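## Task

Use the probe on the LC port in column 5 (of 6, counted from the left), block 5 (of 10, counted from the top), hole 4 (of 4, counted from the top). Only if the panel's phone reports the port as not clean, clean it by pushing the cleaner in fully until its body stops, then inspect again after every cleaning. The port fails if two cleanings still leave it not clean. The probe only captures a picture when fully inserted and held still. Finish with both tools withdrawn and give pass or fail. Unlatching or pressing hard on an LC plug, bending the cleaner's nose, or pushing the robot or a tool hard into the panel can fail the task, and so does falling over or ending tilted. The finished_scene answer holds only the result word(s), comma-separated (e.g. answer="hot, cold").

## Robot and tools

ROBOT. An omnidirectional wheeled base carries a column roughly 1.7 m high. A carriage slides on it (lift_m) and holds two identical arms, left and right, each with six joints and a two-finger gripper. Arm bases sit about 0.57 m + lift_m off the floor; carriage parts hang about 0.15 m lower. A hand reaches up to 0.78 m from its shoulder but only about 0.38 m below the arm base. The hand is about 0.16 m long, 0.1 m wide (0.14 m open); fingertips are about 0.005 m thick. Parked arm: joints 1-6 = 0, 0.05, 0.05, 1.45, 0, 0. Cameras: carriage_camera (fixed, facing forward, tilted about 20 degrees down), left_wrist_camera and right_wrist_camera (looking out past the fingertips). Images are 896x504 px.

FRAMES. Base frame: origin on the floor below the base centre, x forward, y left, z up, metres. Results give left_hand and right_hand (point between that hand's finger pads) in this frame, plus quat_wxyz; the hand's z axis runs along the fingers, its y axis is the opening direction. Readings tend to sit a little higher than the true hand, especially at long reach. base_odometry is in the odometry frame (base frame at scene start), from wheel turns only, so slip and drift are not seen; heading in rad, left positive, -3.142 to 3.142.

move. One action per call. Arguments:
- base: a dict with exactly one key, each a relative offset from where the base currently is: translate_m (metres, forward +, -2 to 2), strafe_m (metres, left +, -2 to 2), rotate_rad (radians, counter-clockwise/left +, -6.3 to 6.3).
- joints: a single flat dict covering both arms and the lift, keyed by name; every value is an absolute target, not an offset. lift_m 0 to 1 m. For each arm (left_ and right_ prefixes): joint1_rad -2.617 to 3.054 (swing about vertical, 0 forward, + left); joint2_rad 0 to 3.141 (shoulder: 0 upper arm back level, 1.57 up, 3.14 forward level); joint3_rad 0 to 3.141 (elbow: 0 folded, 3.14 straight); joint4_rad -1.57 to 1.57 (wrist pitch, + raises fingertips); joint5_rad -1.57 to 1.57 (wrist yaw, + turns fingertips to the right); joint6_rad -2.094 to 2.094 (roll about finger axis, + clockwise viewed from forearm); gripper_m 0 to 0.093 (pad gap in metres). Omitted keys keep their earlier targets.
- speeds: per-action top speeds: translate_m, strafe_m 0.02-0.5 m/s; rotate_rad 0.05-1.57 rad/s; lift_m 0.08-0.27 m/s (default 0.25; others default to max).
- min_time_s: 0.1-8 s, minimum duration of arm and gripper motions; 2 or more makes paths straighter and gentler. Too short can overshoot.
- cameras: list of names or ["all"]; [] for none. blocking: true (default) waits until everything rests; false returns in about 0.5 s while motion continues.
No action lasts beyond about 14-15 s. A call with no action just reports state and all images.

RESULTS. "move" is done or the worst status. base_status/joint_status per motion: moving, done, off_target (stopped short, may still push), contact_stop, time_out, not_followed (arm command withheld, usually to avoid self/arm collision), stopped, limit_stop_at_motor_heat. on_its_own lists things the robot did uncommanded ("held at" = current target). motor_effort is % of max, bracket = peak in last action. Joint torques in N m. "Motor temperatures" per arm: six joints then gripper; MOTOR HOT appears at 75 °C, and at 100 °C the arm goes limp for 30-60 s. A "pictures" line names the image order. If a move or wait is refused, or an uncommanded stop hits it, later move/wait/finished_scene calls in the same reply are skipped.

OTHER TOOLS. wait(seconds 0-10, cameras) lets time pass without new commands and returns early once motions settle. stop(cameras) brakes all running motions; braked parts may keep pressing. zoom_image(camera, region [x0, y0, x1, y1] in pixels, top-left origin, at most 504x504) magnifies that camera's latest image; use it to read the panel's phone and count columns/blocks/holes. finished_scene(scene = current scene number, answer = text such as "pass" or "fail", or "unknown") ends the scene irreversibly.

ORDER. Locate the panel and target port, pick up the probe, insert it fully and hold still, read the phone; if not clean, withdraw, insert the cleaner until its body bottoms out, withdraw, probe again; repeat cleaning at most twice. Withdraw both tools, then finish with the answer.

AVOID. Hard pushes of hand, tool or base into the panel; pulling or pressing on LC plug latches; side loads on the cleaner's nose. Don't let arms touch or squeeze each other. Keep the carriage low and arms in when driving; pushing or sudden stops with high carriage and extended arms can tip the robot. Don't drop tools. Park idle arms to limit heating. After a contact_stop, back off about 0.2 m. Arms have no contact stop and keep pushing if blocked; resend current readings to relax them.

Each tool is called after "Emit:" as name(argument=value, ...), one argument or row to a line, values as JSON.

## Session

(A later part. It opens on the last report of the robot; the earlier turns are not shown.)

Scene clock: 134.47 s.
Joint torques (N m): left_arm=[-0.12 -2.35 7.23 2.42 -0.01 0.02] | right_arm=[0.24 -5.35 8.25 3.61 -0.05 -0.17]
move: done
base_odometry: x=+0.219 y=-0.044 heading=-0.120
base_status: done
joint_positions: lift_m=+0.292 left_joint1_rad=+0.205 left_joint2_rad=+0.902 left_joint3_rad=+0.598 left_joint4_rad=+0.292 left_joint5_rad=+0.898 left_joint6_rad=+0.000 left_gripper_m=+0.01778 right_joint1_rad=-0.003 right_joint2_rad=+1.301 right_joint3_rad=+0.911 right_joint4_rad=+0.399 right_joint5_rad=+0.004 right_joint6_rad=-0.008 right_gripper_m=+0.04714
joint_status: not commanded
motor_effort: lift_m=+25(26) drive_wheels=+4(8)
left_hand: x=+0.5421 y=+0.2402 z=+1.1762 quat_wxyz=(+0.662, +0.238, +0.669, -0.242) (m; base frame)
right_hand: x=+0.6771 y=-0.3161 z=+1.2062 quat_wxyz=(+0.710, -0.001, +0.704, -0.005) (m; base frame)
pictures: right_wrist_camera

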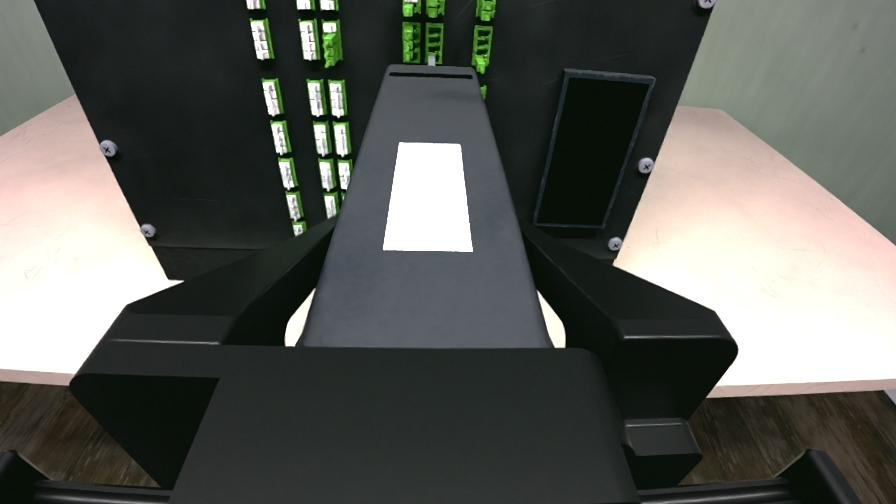

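Emit:
move(
  base={"translate_m": -0.004},
  speeds={"translate_m": 0.02},
  joints={"lift_m":0.2935},
  cameras=[],
)

Emit:
move(
  joints={"right_joint1_rad": -0.012,"lift_m":0.2905},
  cameras=[],
)

Emit:
move(
  base={"translate_m": 0.003},
  speeds={"translate_m": 0.02},
  joints={"right_joint1_rad": -0.001, "lift_m":0.2920},
  cameras=["right_wrist_camera"],
)

Emit:
zoom_image(
  camera="right_wrist_camera",
  region=[415, 20, 455, 70],
)

Scene clock: 135.20 s.
Joint torques (N m): left_arm=[-0.23 -2.5 7.1 2.46 -0.01 0.08] | right_arm=[0.21 -6.83 8.2 3.41 -0.04 -0.17]
move: done
base_odometry: x=+0.215 y=-0.044 heading=-0.120
base_status: done
joint_positions: lift_m=+0.293 left_joint1_rad=+0.205 left_joint2_rad=+0.902 left_joint3_rad=+0.598 left_joint4_rad=+0.292 left_joint5_rad=+0.898 left_joint6_rad=+0.000 left_gripper_m=+0.01778 right_joint1_rad=-0.003 right_joint2_rad=+1.315 right_joint3_rad=+0.911 right_joint4_rad=+0.415 right_joint5_rad=+0.004 right_joint6_rad=-0.008 right_gripper_m=+0.04714
joint_status: all done
motor_effort: lift_m=+26(29) drive_wheels=+0(7)
left_hand: x=+0.5421 y=+0.2402 z=+1.1775 quat_wxyz=(+0.661, +0.238, +0.669, -0.242) (m; base frame)
right_hand: x=+0.6802 y=-0.3161 z=+1.2055 quat_wxyz=(+0.711, -0.001, +0.703, -0.005) (m; base frame)
pictures: none
No camera images: "cameras" was empty.

Scene clock: 135.63 s.
Joint torques (N m): left_arm=[-0.16 -2.54 7.08 2.47 -0.02 0.01] | right_arm=[-0.79 -6.87 8.24 3.35 -0.04 -0.18]
move: done
base_odometry: x=+0.215 y=-0.044 heading=-0.120
base_status: not commanded
joint_positions: lift_m=+0.291 left_joint1_rad=+0.205 left_joint2_rad=+0.902 left_joint3_rad=+0.598 left_joint4_rad=+0.290 left_joint5_rad=+0.898 left_joint6_rad=+0.000 left_gripper_m=+0.01778 right_joint1_rad=-0.006 right_joint2_rad=+1.315 right_joint3_rad=+0.911 right_joint4_rad=+0.421 right_joint5_rad=+0.004 right_joint6_rad=-0.008 right_gripper_m=+0.04714
joint_status: all done
motor_effort: lift_m=+22(22) drive_wheels=+0(0)
left_hand: x=+0.5421 y=+0.2402 z=+1.1747 quat_wxyz=(+0.661, +0.238, +0.669, -0.243) (m; base frame)
right_hand: x=+0.6802 y=-0.3175 z=+1.2045 quat_wxyz=(+0.713, +0.001, +0.701, -0.006) (m; base frame)
pictures: none
No camera images: "cameras" was empty.

Scene clock: 136.23 s.
Joint torques (N m): left_arm=[-0.21 -2.52 7.19 2.4 -0.04 0.01] | right_arm=[0.16 -5.65 8.17 3.53 -0.05 -0.18]
move: done
base_odometry: x=+0.218 y=-0.044 heading=-0.120
base_status: done
joint_positions: lift_m=+0.292 left_joint1_rad=+0.205 left_joint2_rad=+0.902 left_joint3_rad=+0.598 left_joint4_rad=+0.291 left_joint5_rad=+0.898 left_joint6_rad=+0.000 left_gripper_m=+0.01778 right_joint1_rad=-0.006 right_joint2_rad=+1.304 right_joint3_rad=+0.911 right_joint4_rad=+0.404 right_joint5_rad=+0.004 right_joint6_rad=-0.008 right_gripper_m=+0.04714
joint_status: all done
motor_effort: lift_m=+26(27) drive_wheels=+2(8)
left_hand: x=+0.5421 y=+0.2402 z=+1.1759 quat_wxyz=(+0.661, +0.238, +0.669, -0.242) (m; base frame)
right_hand: x=+0.6778 y=-0.3175 z=+1.2061 quat_wxyz=(+0.711, +0.001, +0.703, -0.006) (m; base frame)
pictures: right_wrist_camera

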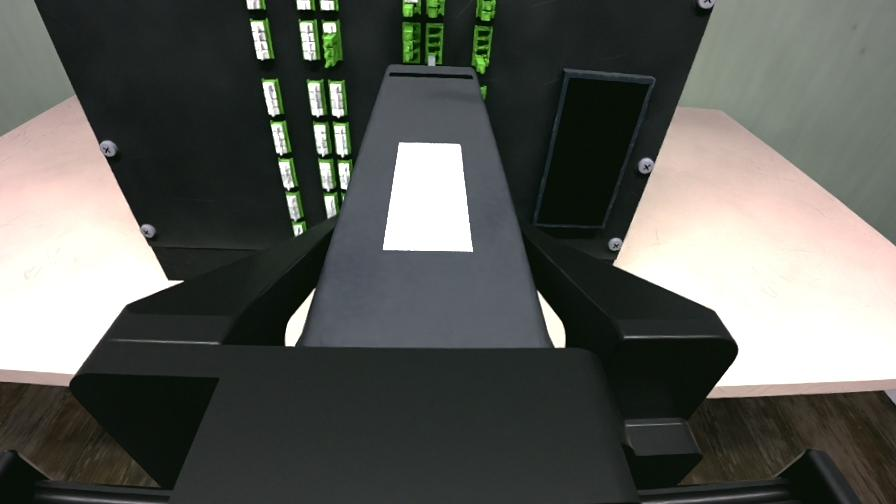

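Scaled by 10.080.

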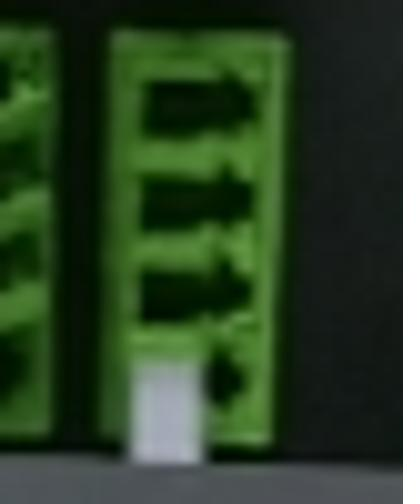

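Emit:
wait(
  seconds=2,
  cameras=["right_wrist_camera"],
)

Scene clock: 138.33 s.
Joint torques (N m): left_arm=[-0.2 -2.36 6.91 2.47 -0.04 -0.01] | right_arm=[0.14 -5.71 8.25 3.54 -0.04 -0.17]
base_odometry: x=+0.218 y=-0.044 heading=-0.120
base_status: done
joint_positions: lift_m=+0.292 left_joint1_rad=+0.205 left_joint2_rad=+0.902 left_joint3_rad=+0.598 left_joint4_rad=+0.291 left_joint5_rad=+0.898 left_joint6_rad=+0.000 left_gripper_m=+0.01778 right_joint1_rad=-0.006 right_joint2_rad=+1.304 right_joint3_rad=+0.911 right_joint4_rad=+0.404 right_joint5_rad=+0.004 right_joint6_rad=-0.008 right_gripper_m=+0.04714
joint_status: all done
motor_effort: lift_m=+25(27) drive_wheels=+2(8)
left_hand: x=+0.5421 y=+0.2402 z=+1.1759 quat_wxyz=(+0.661, +0.238, +0.669, -0.242) (m; base frame)
right_hand: x=+0.6778 y=-0.3175 z=+1.2061 quat_wxyz=(+0.711, +0.001, +0.703, -0.006) (m; base frame)
wait: 2.00 s; at rest by 0.17 s
pictures: right_wrist_camera

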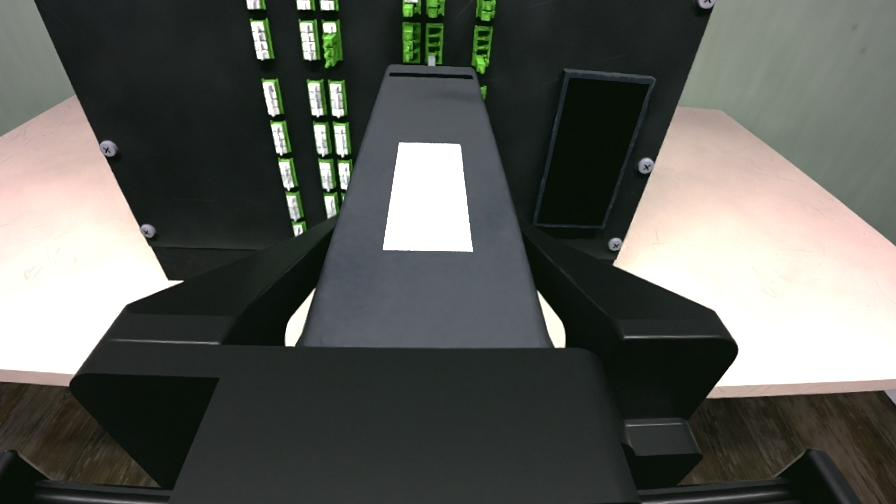

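Emit:
move(
  base={"translate_m": -0.002},
  speeds={"translate_m": 0.02},
  cameras=[],
)

Emit:
wait(
  seconds=2,
  cameras=["all"],
)

Emit:
zoom_image(
  camera="carriage_camera",
  region=[440, 30, 640, 260],
)

Emit:
zoom_image(
  camera="left_wrist_camera",
  region=[480, 0, 700, 120],
)

Scene clock: 139.17 s.
Joint torques (N m): left_arm=[-0.32 -2.25 6.91 2.44 0 0.01] | right_arm=[0.21 -6.54 8.17 3.43 -0.05 -0.17]
move: done
base_odometry: x=+0.216 y=-0.044 heading=-0.120
base_status: done
joint_positions: lift_m=+0.292 left_joint1_rad=+0.205 left_joint2_rad=+0.902 left_joint3_rad=+0.598 left_joint4_rad=+0.291 left_joint5_rad=+0.898 left_joint6_rad=+0.000 left_gripper_m=+0.01778 right_joint1_rad=-0.006 right_joint2_rad=+1.312 right_joint3_rad=+0.911 right_joint4_rad=+0.414 right_joint5_rad=+0.004 right_joint6_rad=-0.008 right_gripper_m=+0.04714
joint_status: not commanded
motor_effort: lift_m=+26(26) drive_wheels=+1(7)
left_hand: x=+0.5421 y=+0.2402 z=+1.1759 quat_wxyz=(+0.661, +0.238, +0.669, -0.242) (m; base frame)
right_hand: x=+0.6795 y=-0.3175 z=+1.2050 quat_wxyz=(+0.711, +0.001, +0.703, -0.006) (m; base frame)
pictures: none
No camera images: "cameras" was empty.

Scene clock: 141.17 s.
Joint torques (N m): left_arm=[-0.21 -2.43 7.01 2.44 -0.04 0.03] | right_arm=[0.16 -6.46 8.23 3.44 -0.05 -0.18]
base_odometry: x=+0.216 y=-0.044 heading=-0.120
base_status: done
joint_positions: lift_m=+0.292 left_joint1_rad=+0.205 left_joint2_rad=+0.902 left_joint3_rad=+0.598 left_joint4_rad=+0.291 left_joint5_rad=+0.898 left_joint6_rad=+0.000 left_gripper_m=+0.01778 right_joint1_rad=-0.006 right_joint2_rad=+1.312 right_joint3_rad=+0.911 right_joint4_rad=+0.414 right_joint5_rad=+0.004 right_joint6_rad=-0.008 right_gripper_m=+0.04714
joint_status: not commanded
motor_effort: lift_m=+25(26) drive_wheels=+1(7)
left_hand: x=+0.5421 y=+0.2402 z=+1.1759 quat_wxyz=(+0.661, +0.238, +0.669, -0.242) (m; base frame)
right_hand: x=+0.6795 y=-0.3175 z=+1.2050 quat_wxyz=(+0.711, +0.001, +0.703, -0.006) (m; base frame)
wait: 2.00 s; at rest by 0.27 s
pictures: carriage_camera, left_wrist_camera, right_wrist_camera

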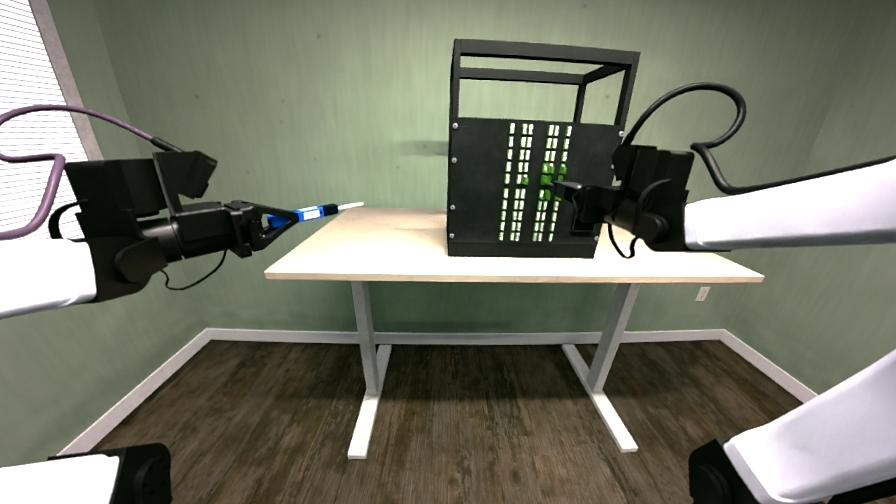

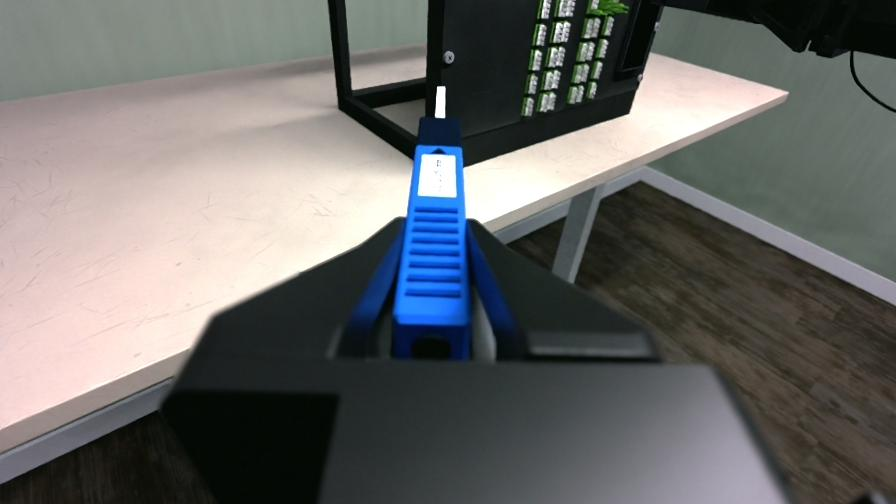

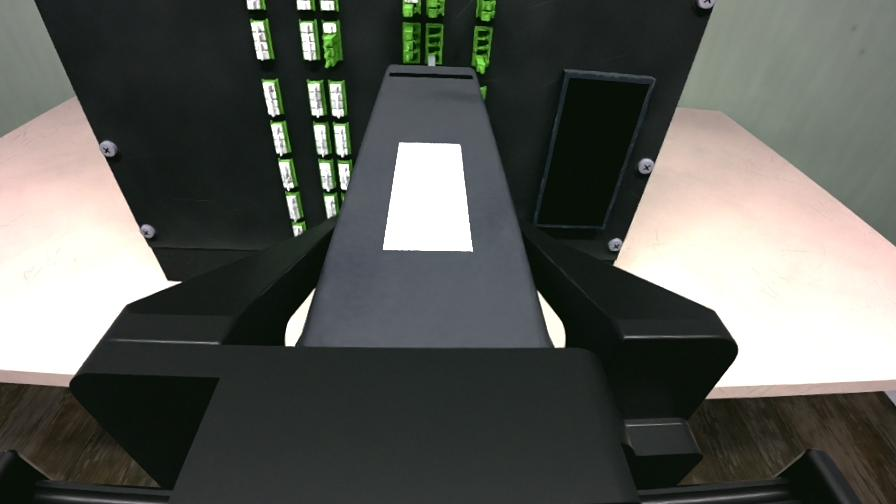

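Scaled by 2.191.

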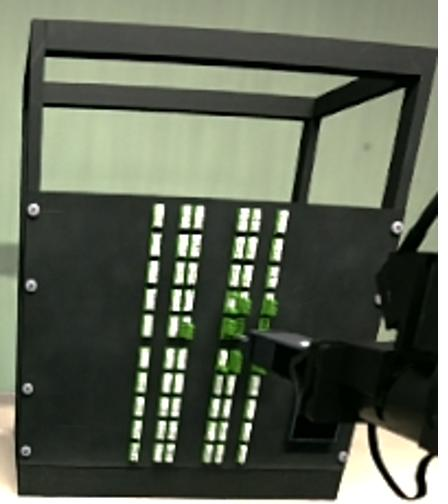

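Scaled by 2.291.

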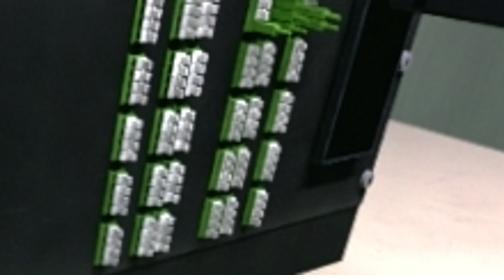

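Emit:
move(
  base={"translate_m": -0.005},
  speeds={"translate_m": 0.02},
  cameras=["right_wrist_camera"],
)

Emit:
zoom_image(
  camera="right_wrist_camera",
  region=[415, 20, 455, 70],
)

Scene clock: 142.17 s.
Joint torques (N m): left_arm=[-0.18 -2.39 6.97 2.43 -0.04 0.04] | right_arm=[0.12 -6.98 8.21 3.34 -0.05 -0.17]
move: done
base_odometry: x=+0.211 y=-0.043 heading=-0.120
base_status: done
joint_positions: lift_m=+0.292 left_joint1_rad=+0.205 left_joint2_rad=+0.902 left_joint3_rad=+0.598 left_joint4_rad=+0.291 left_joint5_rad=+0.898 left_joint6_rad=+0.000 left_gripper_m=+0.01778 right_joint1_rad=-0.006 right_joint2_rad=+1.317 right_joint3_rad=+0.911 right_joint4_rad=+0.422 right_joint5_rad=+0.004 right_joint6_rad=-0.008 right_gripper_m=+0.04714
joint_status: not commanded
motor_effort: lift_m=+25(26) drive_wheels=+2(7)
left_hand: x=+0.5421 y=+0.2402 z=+1.1759 quat_wxyz=(+0.661, +0.238, +0.669, -0.242) (m; base frame)
right_hand: x=+0.6806 y=-0.3175 z=+1.2049 quat_wxyz=(+0.713, +0.001, +0.702, -0.006) (m; base frame)
pictures: right_wrist_camera

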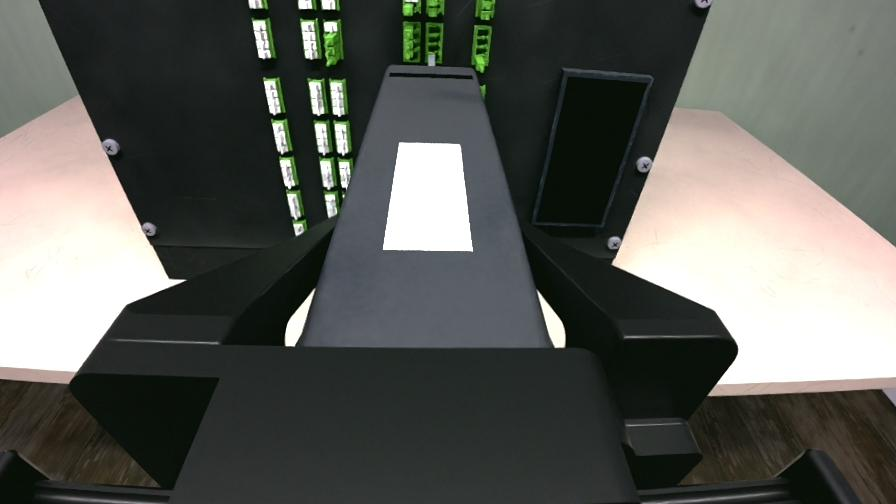

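Scaled by 10.080.

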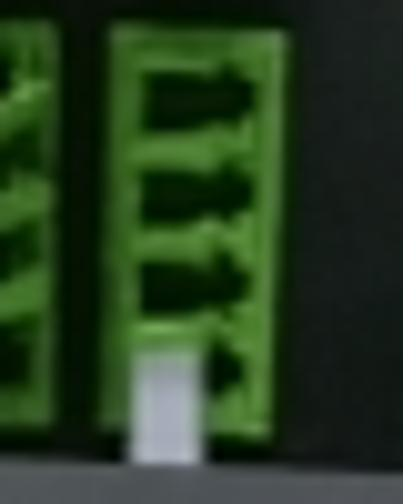

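Emit:
move(
  base={"translate_m": 0.007},
  speeds={"translate_m": 0.02},
  cameras=[],
)

Emit:
move(
  joints={"right_joint6_rad": 0.015},
  cameras=[],
)

Emit:
move(
  joints={"right_joint6_rad": -0.055},
  cameras=[],
)

Emit:
move(
  joints={"right_joint6_rad": -0.02, "right_joint1_rad": -0.02},
  cameras=[],
)

Emit:
move(
  joints={"right_joint1_rad": 0.014},
  cameras=["right_wrist_camera"],
)

Emit:
zoom_image(
  camera="right_wrist_camera",
  region=[415, 20, 455, 70],
)

Scene clock: 143.97 s.
Joint torques (N m): left_arm=[-0.17 -2.4 7.01 2.49 -0.03 0.08] | right_arm=[0.12 -5.59 8.29 3.57 -0.06 -0.18]
move: done
base_odometry: x=+0.218 y=-0.044 heading=-0.120
base_status: done
joint_positions: lift_m=+0.292 left_joint1_rad=+0.205 left_joint2_rad=+0.902 left_joint3_rad=+0.598 left_joint4_rad=+0.291 left_joint5_rad=+0.898 left_joint6_rad=+0.000 left_gripper_m=+0.01778 right_joint1_rad=-0.006 right_joint2_rad=+1.303 right_joint3_rad=+0.911 right_joint4_rad=+0.403 right_joint5_rad=+0.004 right_joint6_rad=-0.008 right_gripper_m=+0.04714
joint_status: not commanded
motor_effort: lift_m=+26(26) drive_wheels=+2(8)
left_hand: x=+0.5421 y=+0.2402 z=+1.1759 quat_wxyz=(+0.661, +0.238, +0.669, -0.242) (m; base frame)
right_hand: x=+0.6776 y=-0.3175 z=+1.2062 quat_wxyz=(+0.711, +0.001, +0.703, -0.006) (m; base frame)
pictures: none
No camera images: "cameras" was empty.

Scene clock: 144.37 s.
Joint torques (N m): left_arm=[-0.2 -2.5 7.02 2.5 -0.02 0.01] | right_arm=[0.14 -5.56 8.25 3.56 -0.04 0.13]
move: done
base_odometry: x=+0.218 y=-0.044 heading=-0.120
base_status: not commanded
joint_positions: lift_m=+0.292 left_joint1_rad=+0.205 left_joint2_rad=+0.902 left_joint3_rad=+0.598 left_joint4_rad=+0.291 left_joint5_rad=+0.898 left_joint6_rad=+0.000 left_gripper_m=+0.01778 right_joint1_rad=-0.006 right_joint2_rad=+1.303 right_joint3_rad=+0.911 right_joint4_rad=+0.403 right_joint5_rad=+0.004 right_joint6_rad=+0.000 right_gripper_m=+0.04714
joint_status: all done
motor_effort: lift_m=+26(26) drive_wheels=+3(3)
left_hand: x=+0.5421 y=+0.2402 z=+1.1759 quat_wxyz=(+0.661, +0.238, +0.669, -0.242) (m; base frame)
right_hand: x=+0.6776 y=-0.3175 z=+1.2062 quat_wxyz=(+0.711, +0.003, +0.703, -0.004) (m; base frame)
pictures: none
No camera images: "cameras" was empty.

Scene clock: 144.80 s.
Joint torques (N m): left_arm=[-0.31 -2.44 6.94 2.44 -0.01 0] | right_arm=[0.16 -5.6 8.25 3.55 -0.03 -0.5]
move: off_target
base_odometry: x=+0.218 y=-0.044 heading=-0.120
base_status: not commanded
joint_positions: lift_m=+0.292 left_joint1_rad=+0.205 left_joint2_rad=+0.902 left_joint3_rad=+0.598 left_joint4_rad=+0.291 left_joint5_rad=+0.898 left_joint6_rad=+0.000 left_gripper_m=+0.01778 right_joint1_rad=-0.006 right_joint2_rad=+1.303 right_joint3_rad=+0.911 right_joint4_rad=+0.403 right_joint5_rad=+0.002 right_joint6_rad=-0.016 right_gripper_m=+0.04714
joint_status: right_joint6_rad off_target (ended at -0.016, target -0.055)
motor_effort: lift_m=+26(26) drive_wheels=+3(3)
left_hand: x=+0.5421 y=+0.2402 z=+1.1759 quat_wxyz=(+0.661, +0.238, +0.669, -0.242) (m; base frame)
right_hand: x=+0.6776 y=-0.3171 z=+1.2062 quat_wxyz=(+0.711, -0.003, +0.703, -0.008) (m; base frame)
pictures: none
No camera images: "cameras" was empty.

Scene clock: 145.23 s.
Joint torques (N m): left_arm=[-0.35 -2.35 6.99 2.47 -0.02 0.01] | right_arm=[-0.96 -5.55 8.23 3.55 0.03 -0.11]
move: done
base_odometry: x=+0.218 y=-0.044 heading=-0.120
base_status: not commanded
joint_positions: lift_m=+0.292 left_joint1_rad=+0.205 left_joint2_rad=+0.902 left_joint3_rad=+0.598 left_joint4_rad=+0.291 left_joint5_rad=+0.898 left_joint6_rad=+0.000 left_gripper_m=+0.01778 right_joint1_rad=-0.011 right_joint2_rad=+1.303 right_joint3_rad=+0.911 right_joint4_rad=+0.403 right_joint5_rad=-0.003 right_joint6_rad=-0.014 right_gripper_m=+0.04714
joint_status: all done
motor_effort: lift_m=+26(26) drive_wheels=+3(3)
left_hand: x=+0.5421 y=+0.2402 z=+1.1759 quat_wxyz=(+0.661, +0.238, +0.669, -0.242) (m; base frame)
right_hand: x=+0.6776 y=-0.3187 z=+1.2062 quat_wxyz=(+0.711, -0.002, +0.703, -0.008) (m; base frame)
pictures: none
No camera images: "cameras" was empty.

Scene clock: 145.77 s.
Joint torques (N m): left_arm=[-0.21 -2.48 6.93 2.42 -0.04 0] | right_arm=[0.73 -5.56 8.25 3.56 -0.11 -0.15]
move: done
base_odometry: x=+0.218 y=-0.044 heading=-0.120
base_status: not commanded
joint_positions: lift_m=+0.292 left_joint1_rad=+0.205 left_joint2_rad=+0.902 left_joint3_rad=+0.598 left_joint4_rad=+0.291 left_joint5_rad=+0.898 left_joint6_rad=+0.000 left_gripper_m=+0.01778 right_joint1_rad=+0.002 right_joint2_rad=+1.303 right_joint3_rad=+0.911 right_joint4_rad=+0.403 right_joint5_rad=+0.009 right_joint6_rad=-0.010 right_gripper_m=+0.04714
joint_status: all done
motor_effort: lift_m=+26(26) drive_wheels=+3(3)
left_hand: x=+0.5421 y=+0.2402 z=+1.1759 quat_wxyz=(+0.661, +0.238, +0.669, -0.242) (m; base frame)
right_hand: x=+0.6776 y=-0.3149 z=+1.2062 quat_wxyz=(+0.711, -0.001, +0.703, -0.006) (m; base frame)
pictures: right_wrist_camera

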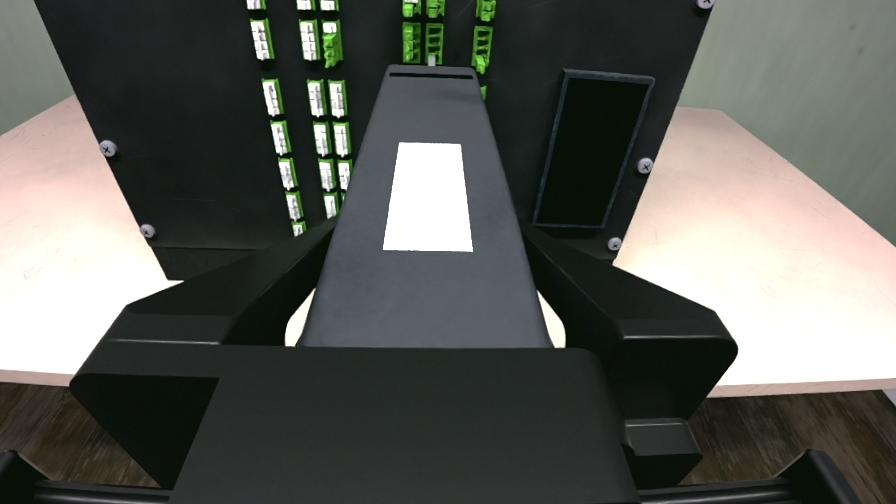

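Scaled by 10.080.

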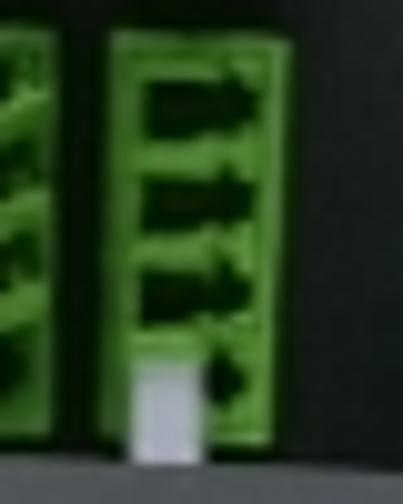

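Emit:
move(
  joints={"right_joint1_rad": 0.0,"right_joint6_rad": 0.04},
  cameras=[],
)

Emit:
move(
  joints={"lift_m": 0.2935},
  cameras=[],
)

Emit:
move(
  joints={"lift_m": 0.290},
  cameras=[],
)

Emit:
move(
  joints={"lift_m": 0.292,"right_joint6_rad": 0.06},
  cameras=["right_wrist_camera"],
)

Emit:
zoom_image(
  camera="right_wrist_camera",
  region=[415, 20, 455, 70],
)

Scene clock: 146.50 s.
Joint torques (N m): left_arm=[-0.27 -2.47 6.98 2.45 -0.04 0] | right_arm=[-0.39 -5.56 8.25 3.56 -0.11 0.31]
move: off_target
base_odometry: x=+0.218 y=-0.044 heading=-0.120
base_status: not commanded
joint_positions: lift_m=+0.292 left_joint1_rad=+0.205 left_joint2_rad=+0.902 left_joint3_rad=+0.598 left_joint4_rad=+0.291 left_joint5_rad=+0.898 left_joint6_rad=+0.000 left_gripper_m=+0.01778 right_joint1_rad=+0.002 right_joint2_rad=+1.303 right_joint3_rad=+0.911 right_joint4_rad=+0.403 right_joint5_rad=+0.009 right_joint6_rad=+0.011 right_gripper_m=+0.04714
joint_status: right_joint6_rad off_target (ended at +0.011, target +0.040); the others done
motor_effort: lift_m=+26(26) drive_wheels=+3(3)
left_hand: x=+0.5421 y=+0.2402 z=+1.1759 quat_wxyz=(+0.661, +0.238, +0.669, -0.242) (m; base frame)
right_hand: x=+0.6776 y=-0.3149 z=+1.2062 quat_wxyz=(+0.711, +0.006, +0.703, +0.001) (m; base frame)
pictures: none
No camera images: "cameras" was empty.

Scene clock: 146.87 s.
Joint torques (N m): left_arm=[-0.36 -2.39 7.06 2.44 -0.05 0.02] | right_arm=[-0.38 -5.5 8.24 3.59 -0.12 0.31]
move: done
base_odometry: x=+0.218 y=-0.044 heading=-0.120
base_status: not commanded
joint_positions: lift_m=+0.293 left_joint1_rad=+0.205 left_joint2_rad=+0.902 left_joint3_rad=+0.598 left_joint4_rad=+0.292 left_joint5_rad=+0.898 left_joint6_rad=+0.000 left_gripper_m=+0.01778 right_joint1_rad=+0.002 right_joint2_rad=+1.303 right_joint3_rad=+0.911 right_joint4_rad=+0.400 right_joint5_rad=+0.009 right_joint6_rad=+0.011 right_gripper_m=+0.04714
joint_status: all done
motor_effort: lift_m=+26(29) drive_wheels=+3(3)
left_hand: x=+0.5421 y=+0.2402 z=+1.1775 quat_wxyz=(+0.661, +0.238, +0.669, -0.242) (m; base frame)
right_hand: x=+0.6776 y=-0.3149 z=+1.2069 quat_wxyz=(+0.710, +0.007, +0.704, +0.002) (m; base frame)
pictures: none
No camera images: "cameras" was empty.

Scene clock: 147.30 s.
Joint torques (N m): left_arm=[-0.23 -2.37 7.1 2.44 -0.04 0] | right_arm=[-0.34 -5.56 8.2 3.55 -0.1 0.25]
move: done
base_odometry: x=+0.218 y=-0.044 heading=-0.120
base_status: not commanded
joint_positions: lift_m=+0.290 left_joint1_rad=+0.205 left_joint2_rad=+0.902 left_joint3_rad=+0.598 left_joint4_rad=+0.290 left_joint5_rad=+0.898 left_joint6_rad=+0.000 left_gripper_m=+0.01778 right_joint1_rad=+0.002 right_joint2_rad=+1.303 right_joint3_rad=+0.911 right_joint4_rad=+0.404 right_joint5_rad=+0.009 right_joint6_rad=+0.016 right_gripper_m=+0.04714
joint_status: all done
motor_effort: lift_m=+22(23) drive_wheels=+3(3)
left_hand: x=+0.5421 y=+0.2402 z=+1.1742 quat_wxyz=(+0.661, +0.238, +0.669, -0.243) (m; base frame)
right_hand: x=+0.6776 y=-0.3149 z=+1.2050 quat_wxyz=(+0.711, +0.008, +0.703, +0.003) (m; base frame)
pictures: none
No camera images: "cameras" was empty.

Scene clock: 147.67 s.
Joint torques (N m): left_arm=[-0.25 -2.39 7.17 2.51 -0.02 0.02] | right_arm=[-0.39 -5.57 8.14 3.59 -0.1 0.42]
move: off_target
base_odometry: x=+0.218 y=-0.044 heading=-0.120
base_status: not commanded
joint_positions: lift_m=+0.292 left_joint1_rad=+0.205 left_joint2_rad=+0.902 left_joint3_rad=+0.598 left_joint4_rad=+0.291 left_joint5_rad=+0.898 left_joint6_rad=+0.000 left_gripper_m=+0.01778 right_joint1_rad=+0.002 right_joint2_rad=+1.303 right_joint3_rad=+0.911 right_joint4_rad=+0.403 right_joint5_rad=+0.009 right_joint6_rad=+0.022 right_gripper_m=+0.04714
joint_status: right_joint6_rad off_target (ended at +0.022, target +0.060); the others done
motor_effort: lift_m=+25(27) drive_wheels=+3(3)
left_hand: x=+0.5421 y=+0.2402 z=+1.1760 quat_wxyz=(+0.661, +0.238, +0.669, -0.242) (m; base frame)
right_hand: x=+0.6776 y=-0.3149 z=+1.2062 quat_wxyz=(+0.711, +0.010, +0.703, +0.005) (m; base frame)
pictures: right_wrist_camera

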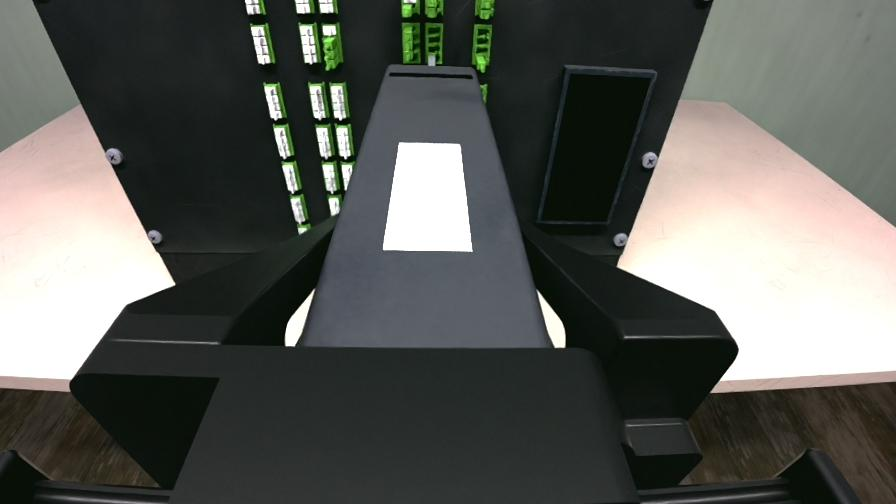

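Scaled by 10.080.

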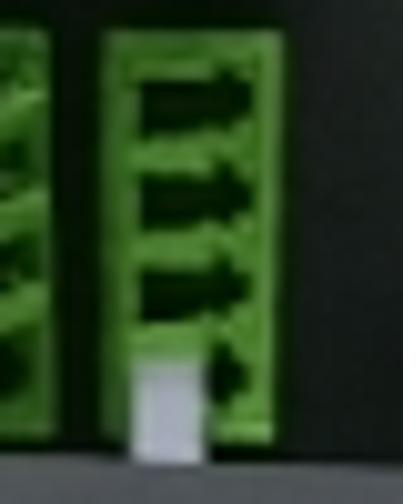

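Emit:
move(
  base={"translate_m": -0.003},
  speeds={"translate_m": 0.02},
  joints={"right_joint6_rad": 0.005,"right_joint1_rad":-0.002},
  cameras=[],
)

Emit:
move(
  joints={"right_joint4_rad": 0.46},
  cameras=[],
)

Emit:
move(
  joints={"right_joint4_rad": 0.42},
  cameras=[],
)

Emit:
move(
  joints={"right_joint4_rad": 0.50},
  cameras=[],
)

Emit:
move(
  joints={"right_joint4_rad": 0.54},
  cameras=["right_wrist_camera"],
)

Scene clock: 148.60 s.
Joint torques (N m): left_arm=[-0.27 -2.26 7.2 2.47 -0.02 0.03] | right_arm=[-0.54 -6.74 8.25 3.39 -0.1 -0.14]
move: done
base_odometry: x=+0.215 y=-0.044 heading=-0.120
base_status: done
joint_positions: lift_m=+0.292 left_joint1_rad=+0.205 left_joint2_rad=+0.902 left_joint3_rad=+0.598 left_joint4_rad=+0.291 left_joint5_rad=+0.898 left_joint6_rad=+0.000 left_gripper_m=+0.01778 right_joint1_rad=+0.002 right_joint2_rad=+1.315 right_joint3_rad=+0.911 right_joint4_rad=+0.418 right_joint5_rad=+0.009 right_joint6_rad=+0.014 right_gripper_m=+0.04714
joint_status: all done
motor_effort: lift_m=+25(26) drive_wheels=+1(7)
left_hand: x=+0.5421 y=+0.2402 z=+1.1760 quat_wxyz=(+0.661, +0.238, +0.669, -0.242) (m; base frame)
right_hand: x=+0.6800 y=-0.3150 z=+1.2050 quat_wxyz=(+0.712, +0.008, +0.702, +0.002) (m; base frame)
pictures: none
No camera images: "cameras" was empty.

Scene clock: 149.10 s.
Joint torques (N m): left_arm=[-0.23 -2.43 6.87 2.43 0 0.03] | right_arm=[-0.54 -6.72 8.24 2.91 -0.11 -0.14]
move: off_target
base_odometry: x=+0.215 y=-0.044 heading=-0.120
base_status: not commanded
joint_positions: lift_m=+0.292 left_joint1_rad=+0.205 left_joint2_rad=+0.902 left_joint3_rad=+0.598 left_joint4_rad=+0.291 left_joint5_rad=+0.898 left_joint6_rad=+0.000 left_gripper_m=+0.01778 right_joint1_rad=+0.002 right_joint2_rad=+1.315 right_joint3_rad=+0.911 right_joint4_rad=+0.416 right_joint5_rad=+0.009 right_joint6_rad=+0.014 right_gripper_m=+0.04714
joint_status: right_joint4_rad off_target (ended at +0.416, target +0.460)
motor_effort: lift_m=+25(26) drive_wheels=+0(1)
left_hand: x=+0.5421 y=+0.2402 z=+1.1760 quat_wxyz=(+0.661, +0.238, +0.669, -0.242) (m; base frame)
right_hand: x=+0.6800 y=-0.3150 z=+1.2046 quat_wxyz=(+0.711, +0.008, +0.703, +0.002) (m; base frame)
pictures: none
No camera images: "cameras" was empty.

Scene clock: 149.60 s.
Joint torques (N m): left_arm=[-0.23 -2.36 7.06 2.44 -0.08 0.01] | right_arm=[-0.57 -6.72 8.23 2.51 -0.11 -0.14]
move: done
base_odometry: x=+0.215 y=-0.044 heading=-0.120
base_status: not commanded
joint_positions: lift_m=+0.292 left_joint1_rad=+0.205 left_joint2_rad=+0.902 left_joint3_rad=+0.598 left_joint4_rad=+0.291 left_joint5_rad=+0.898 left_joint6_rad=+0.000 left_gripper_m=+0.01778 right_joint1_rad=+0.002 right_joint2_rad=+1.315 right_joint3_rad=+0.911 right_joint4_rad=+0.412 right_joint5_rad=+0.009 right_joint6_rad=+0.014 right_gripper_m=+0.04714
joint_status: all done
motor_effort: lift_m=+25(26) drive_wheels=+1(1)
left_hand: x=+0.5421 y=+0.2402 z=+1.1760 quat_wxyz=(+0.661, +0.238, +0.669, -0.242) (m; base frame)
right_hand: x=+0.6800 y=-0.3150 z=+1.2037 quat_wxyz=(+0.710, +0.008, +0.704, +0.002) (m; base frame)
pictures: none
No camera images: "cameras" was empty.

Scene clock: 150.17 s.
Joint torques (N m): left_arm=[-0.29 -2.25 7.04 2.48 0 -0.03] | right_arm=[-0.55 -6.72 8.27 3.35 -0.11 -0.14]
move: off_target
base_odometry: x=+0.215 y=-0.044 heading=-0.120
base_status: not commanded
joint_positions: lift_m=+0.292 left_joint1_rad=+0.205 left_joint2_rad=+0.902 left_joint3_rad=+0.598 left_joint4_rad=+0.291 left_joint5_rad=+0.898 left_joint6_rad=+0.000 left_gripper_m=+0.01778 right_joint1_rad=+0.002 right_joint2_rad=+1.315 right_joint3_rad=+0.911 right_joint4_rad=+0.417 right_joint5_rad=+0.009 right_joint6_rad=+0.014 right_gripper_m=+0.04714
joint_status: right_joint4_rad off_target (ended at +0.417, target +0.500)
motor_effort: lift_m=+25(26) drive_wheels=+1(1)
left_hand: x=+0.5421 y=+0.2402 z=+1.1760 quat_wxyz=(+0.661, +0.238, +0.669, -0.242) (m; base frame)
right_hand: x=+0.6800 y=-0.3150 z=+1.2047 quat_wxyz=(+0.712, +0.008, +0.703, +0.002) (m; base frame)
pictures: none
No camera images: "cameras" was empty.

Scene clock: 150.67 s.
Joint torques (N m): left_arm=[-0.23 -2.47 7.09 2.47 -0.05 0.01] | right_arm=[-0.54 -6.72 8.24 3.75 -0.11 -0.14]
move: off_target
base_odometry: x=+0.215 y=-0.044 heading=-0.120
base_status: not commanded
joint_positions: lift_m=+0.292 left_joint1_rad=+0.205 left_joint2_rad=+0.902 left_joint3_rad=+0.598 left_joint4_rad=+0.291 left_joint5_rad=+0.898 left_joint6_rad=+0.000 left_gripper_m=+0.01778 right_joint1_rad=+0.002 right_joint2_rad=+1.315 right_joint3_rad=+0.911 right_joint4_rad=+0.420 right_joint5_rad=+0.009 right_joint6_rad=+0.013 right_gripper_m=+0.04714
joint_status: right_joint4_rad off_target (ended at +0.420, target +0.540)
motor_effort: lift_m=+26(26) drive_wheels=+1(1)
left_hand: x=+0.5421 y=+0.2402 z=+1.1760 quat_wxyz=(+0.661, +0.238, +0.669, -0.242) (m; base frame)
right_hand: x=+0.6800 y=-0.3150 z=+1.2057 quat_wxyz=(+0.713, +0.007, +0.701, +0.002) (m; base frame)
pictures: right_wrist_camera

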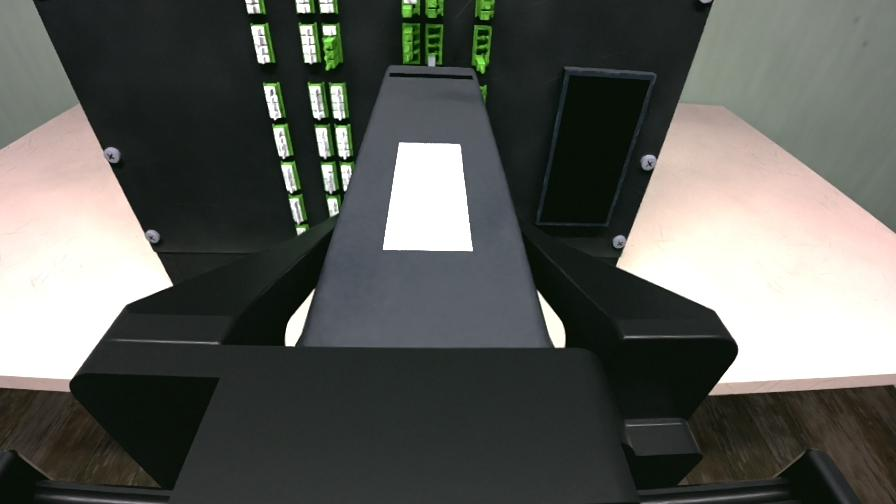

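Emit:
move(
  base={"translate_m": 0.002},
  speeds={"translate_m": 0.02},
  joints={"right_joint4_rad": 0.50,"right_joint2_rad": 1.315},
  cameras=[],
)

Emit:
move(
  joints={"right_joint2_rad": 1.33},
  cameras=[],
)

Emit:
move(
  joints={"right_joint2_rad": 1.345},
  cameras=["right_wrist_camera"],
)

Emit:
zoom_image(
  camera="right_wrist_camera",
  region=[415, 20, 455, 70],
)

Scene clock: 151.67 s.
Joint torques (N m): left_arm=[-0.14 -2.29 7.05 2.42 -0.03 0] | right_arm=[-0.54 -4.68 8.23 3.4 -0.1 -0.13]
move: off_target
base_odometry: x=+0.217 y=-0.044 heading=-0.120
base_status: done
joint_positions: lift_m=+0.292 left_joint1_rad=+0.205 left_joint2_rad=+0.902 left_joint3_rad=+0.598 left_joint4_rad=+0.291 left_joint5_rad=+0.898 left_joint6_rad=+0.000 left_gripper_m=+0.01778 right_joint1_rad=+0.002 right_joint2_rad=+1.309 right_joint3_rad=+0.911 right_joint4_rad=+0.410 right_joint5_rad=+0.009 right_joint6_rad=+0.013 right_gripper_m=+0.04714
joint_status: right_joint4_rad off_target (ended at +0.410, target +0.500); the others done
motor_effort: lift_m=+25(26) drive_wheels=+2(7)
left_hand: x=+0.5421 y=+0.2402 z=+1.1760 quat_wxyz=(+0.661, +0.238, +0.669, -0.242) (m; base frame)
right_hand: x=+0.6788 y=-0.3150 z=+1.2055 quat_wxyz=(+0.711, +0.007, +0.703, +0.002) (m; base frame)
pictures: none
No camera images: "cameras" was empty.

Scene clock: 152.10 s.
Joint torques (N m): left_arm=[-0.24 -2.39 6.93 2.5 -0.03 0.01] | right_arm=[-0.59 -3.43 8.25 3.42 -0.11 -0.13]
move: done
base_odometry: x=+0.217 y=-0.044 heading=-0.120
base_status: not commanded
joint_positions: lift_m=+0.292 left_joint1_rad=+0.205 left_joint2_rad=+0.902 left_joint3_rad=+0.598 left_joint4_rad=+0.291 left_joint5_rad=+0.898 left_joint6_rad=+0.000 left_gripper_m=+0.01778 right_joint1_rad=+0.002 right_joint2_rad=+1.310 right_joint3_rad=+0.911 right_joint4_rad=+0.410 right_joint5_rad=+0.009 right_joint6_rad=+0.013 right_gripper_m=+0.04714
joint_status: all done
motor_effort: lift_m=+25(26) drive_wheels=+2(3)
left_hand: x=+0.5421 y=+0.2402 z=+1.1760 quat_wxyz=(+0.661, +0.238, +0.669, -0.242) (m; base frame)
right_hand: x=+0.6790 y=-0.3150 z=+1.2052 quat_wxyz=(+0.711, +0.007, +0.703, +0.002) (m; base frame)
pictures: none
No camera images: "cameras" was empty.

Scene clock: 152.53 s.
Joint torques (N m): left_arm=[-0.21 -2.32 6.95 2.47 -0.06 0.02] | right_arm=[-0.55 -2.25 8.23 3.43 -0.11 -0.13]
move: done
base_odometry: x=+0.217 y=-0.044 heading=-0.120
base_status: not commanded
joint_positions: lift_m=+0.292 left_joint1_rad=+0.205 left_joint2_rad=+0.902 left_joint3_rad=+0.598 left_joint4_rad=+0.291 left_joint5_rad=+0.898 left_joint6_rad=+0.000 left_gripper_m=+0.01778 right_joint1_rad=+0.002 right_joint2_rad=+1.311 right_joint3_rad=+0.911 right_joint4_rad=+0.410 right_joint5_rad=+0.009 right_joint6_rad=+0.013 right_gripper_m=+0.04714
joint_status: all done
motor_effort: lift_m=+26(26) drive_wheels=+2(3)
left_hand: x=+0.5421 y=+0.2402 z=+1.1760 quat_wxyz=(+0.661, +0.238, +0.669, -0.242) (m; base frame)
right_hand: x=+0.6793 y=-0.3150 z=+1.2045 quat_wxyz=(+0.710, +0.007, +0.704, +0.002) (m; base frame)
pictures: right_wrist_camera

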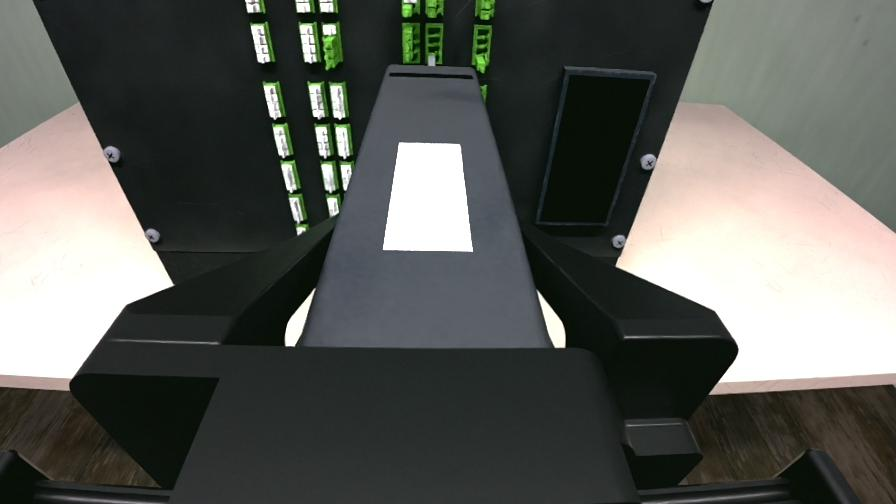

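Scaled by 10.080.

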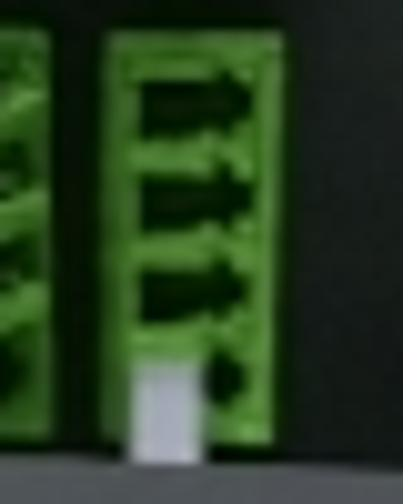

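Emit:
wait(
  seconds=5,
  cameras=["right_wrist_camera"],
)

Scene clock: 157.60 s.
Joint torques (N m): left_arm=[0.06 -2.3 7.13 2.45 -0.04 0.03] | right_arm=[-0.57 -2.26 8.24 3.43 -0.11 -0.13]
base_odometry: x=+0.217 y=-0.044 heading=-0.120
base_status: not commanded
joint_positions: lift_m=+0.292 left_joint1_rad=+0.205 left_joint2_rad=+0.902 left_joint3_rad=+0.598 left_joint4_rad=+0.291 left_joint5_rad=+0.898 left_joint6_rad=+0.000 left_gripper_m=+0.01778 right_joint1_rad=+0.002 right_joint2_rad=+1.311 right_joint3_rad=+0.911 right_joint4_rad=+0.410 right_joint5_rad=+0.009 right_joint6_rad=+0.013 right_gripper_m=+0.04714
joint_status: all done
motor_effort: lift_m=+25(26) drive_wheels=+3(3)
left_hand: x=+0.5421 y=+0.2402 z=+1.1760 quat_wxyz=(+0.661, +0.238, +0.669, -0.242) (m; base frame)
right_hand: x=+0.6793 y=-0.3150 z=+1.2045 quat_wxyz=(+0.710, +0.007, +0.704, +0.002) (m; base frame)
wait: 5.00 s; at rest by 0.20 s
pictures: right_wrist_camera

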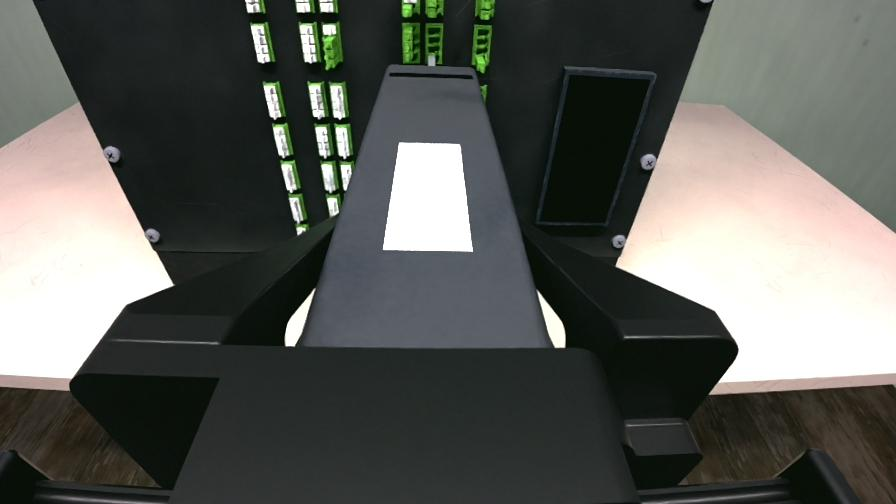

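Emit:
move(
  joints={"right_joint2_rad": 1.305},
  cameras=[],
)

Emit:
move(
  base={"translate_m": -0.008},
  speeds={"translate_m": 0.02},
  cameras=["right_wrist_camera"],
)

Emit:
zoom_image(
  camera="right_wrist_camera",
  region=[415, 20, 455, 70],
)

Scene clock: 158.70 s.
Joint torques (N m): left_arm=[-0.2 -2.4 6.97 2.44 -0.1 0.04] | right_arm=[-0.58 -5.74 8.24 3.43 -0.11 -0.13]
move: done
base_odometry: x=+0.217 y=-0.044 heading=-0.120
base_status: not commanded
joint_positions: lift_m=+0.292 left_joint1_rad=+0.205 left_joint2_rad=+0.902 left_joint3_rad=+0.598 left_joint4_rad=+0.291 left_joint5_rad=+0.898 left_joint6_rad=+0.000 left_gripper_m=+0.01778 right_joint1_rad=+0.002 right_joint2_rad=+1.310 right_joint3_rad=+0.911 right_joint4_rad=+0.410 right_joint5_rad=+0.009 right_joint6_rad=+0.013 right_gripper_m=+0.04714
joint_status: all done
motor_effort: lift_m=+26(26) drive_wheels=+3(3)
left_hand: x=+0.5421 y=+0.2402 z=+1.1760 quat_wxyz=(+0.661, +0.238, +0.669, -0.242) (m; base frame)
right_hand: x=+0.6790 y=-0.3150 z=+1.2052 quat_wxyz=(+0.711, +0.007, +0.703, +0.002) (m; base frame)
pictures: none
No camera images: "cameras" was empty.

Scene clock: 159.60 s.
Joint torques (N m): left_arm=[-0.23 -2.37 7.01 2.45 -0.03 0] | right_arm=[-0.57 -6.5 8.18 3.28 -0.11 -0.13]
move: done
base_odometry: x=+0.209 y=-0.043 heading=-0.121
base_status: done
joint_positions: lift_m=+0.292 left_joint1_rad=+0.205 left_joint2_rad=+0.902 left_joint3_rad=+0.598 left_joint4_rad=+0.291 left_joint5_rad=+0.898 left_joint6_rad=+0.000 left_gripper_m=+0.01778 right_joint1_rad=+0.002 right_joint2_rad=+1.317 right_joint3_rad=+0.911 right_joint4_rad=+0.421 right_joint5_rad=+0.009 right_joint6_rad=+0.013 right_gripper_m=+0.04714
joint_status: not commanded
motor_effort: lift_m=+25(26) drive_wheels=+3(6)
left_hand: x=+0.5421 y=+0.2402 z=+1.1760 quat_wxyz=(+0.661, +0.238, +0.669, -0.242) (m; base frame)
right_hand: x=+0.6805 y=-0.3149 z=+1.2048 quat_wxyz=(+0.712, +0.007, +0.702, +0.002) (m; base frame)
pictures: right_wrist_camera

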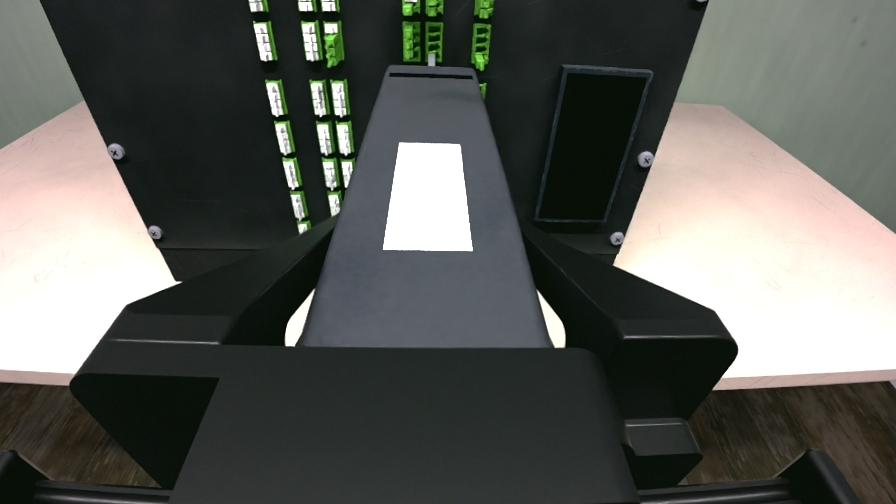

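Scaled by 10.080.

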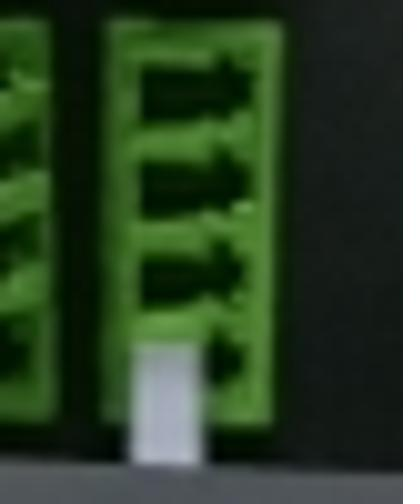

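Emit:
move(
  base={"translate_m": -0.07},
  speeds={"translate_m": 0.1},
  joints={"left_joint1_rad": 0.0, "left_joint5_rad": 1.15, "left_joint2_rad": 1.1, "left_joint3_rad": 0.8},
  min_time_s=2,
  cameras=["left_wrist_camera","right_wrist_camera"],
)

Scene clock: 162.87 s.
Joint torques (N m): left_arm=[-0.62 -2.41 9.33 2.3 0.08 0.04] | right_arm=[-0.57 -6.48 8.23 3.3 -0.09 -0.13]
move: done
base_odometry: x=+0.140 y=-0.035 heading=-0.121
base_status: done
joint_positions: lift_m=+0.292 left_joint1_rad=+0.009 left_joint2_rad=+1.089 left_joint3_rad=+0.771 left_joint4_rad=+0.291 left_joint5_rad=+1.140 left_joint6_rad=+0.000 left_gripper_m=+0.01778 right_joint1_rad=+0.002 right_joint2_rad=+1.317 right_joint3_rad=+0.911 right_joint4_rad=+0.421 right_joint5_rad=+0.007 right_joint6_rad=+0.013 right_gripper_m=+0.04714
joint_status: all done
motor_effort: lift_m=+25(26) drive_wheels=-2(12)
left_hand: x=+0.5271 y=+0.1587 z=+1.1978 quat_wxyz=(+0.589, +0.374, +0.605, -0.384) (m; base frame)
right_hand: x=+0.6805 y=-0.3146 z=+1.2049 quat_wxyz=(+0.712, +0.006, +0.702, +0.003) (m; base frame)
pictures: left_wrist_camera, right_wrist_camera

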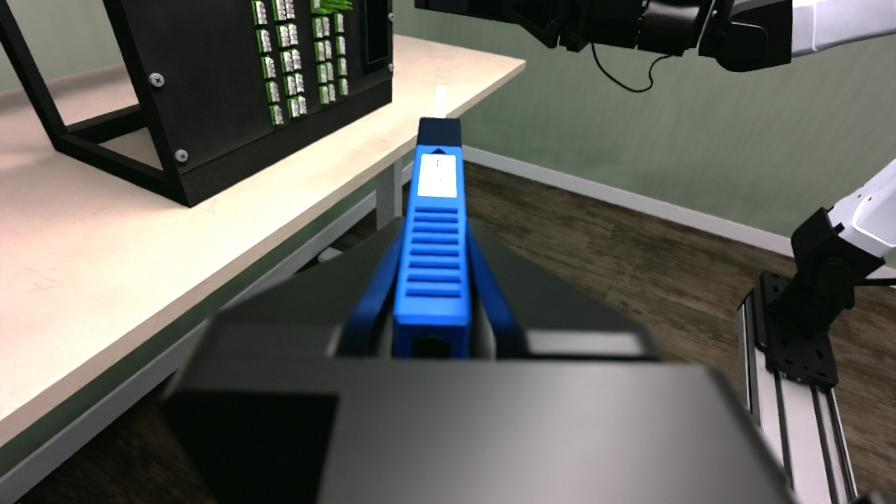

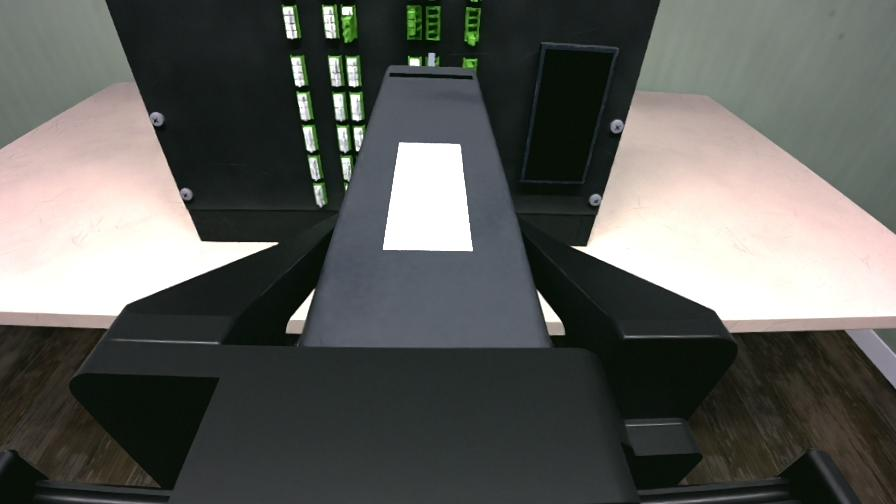

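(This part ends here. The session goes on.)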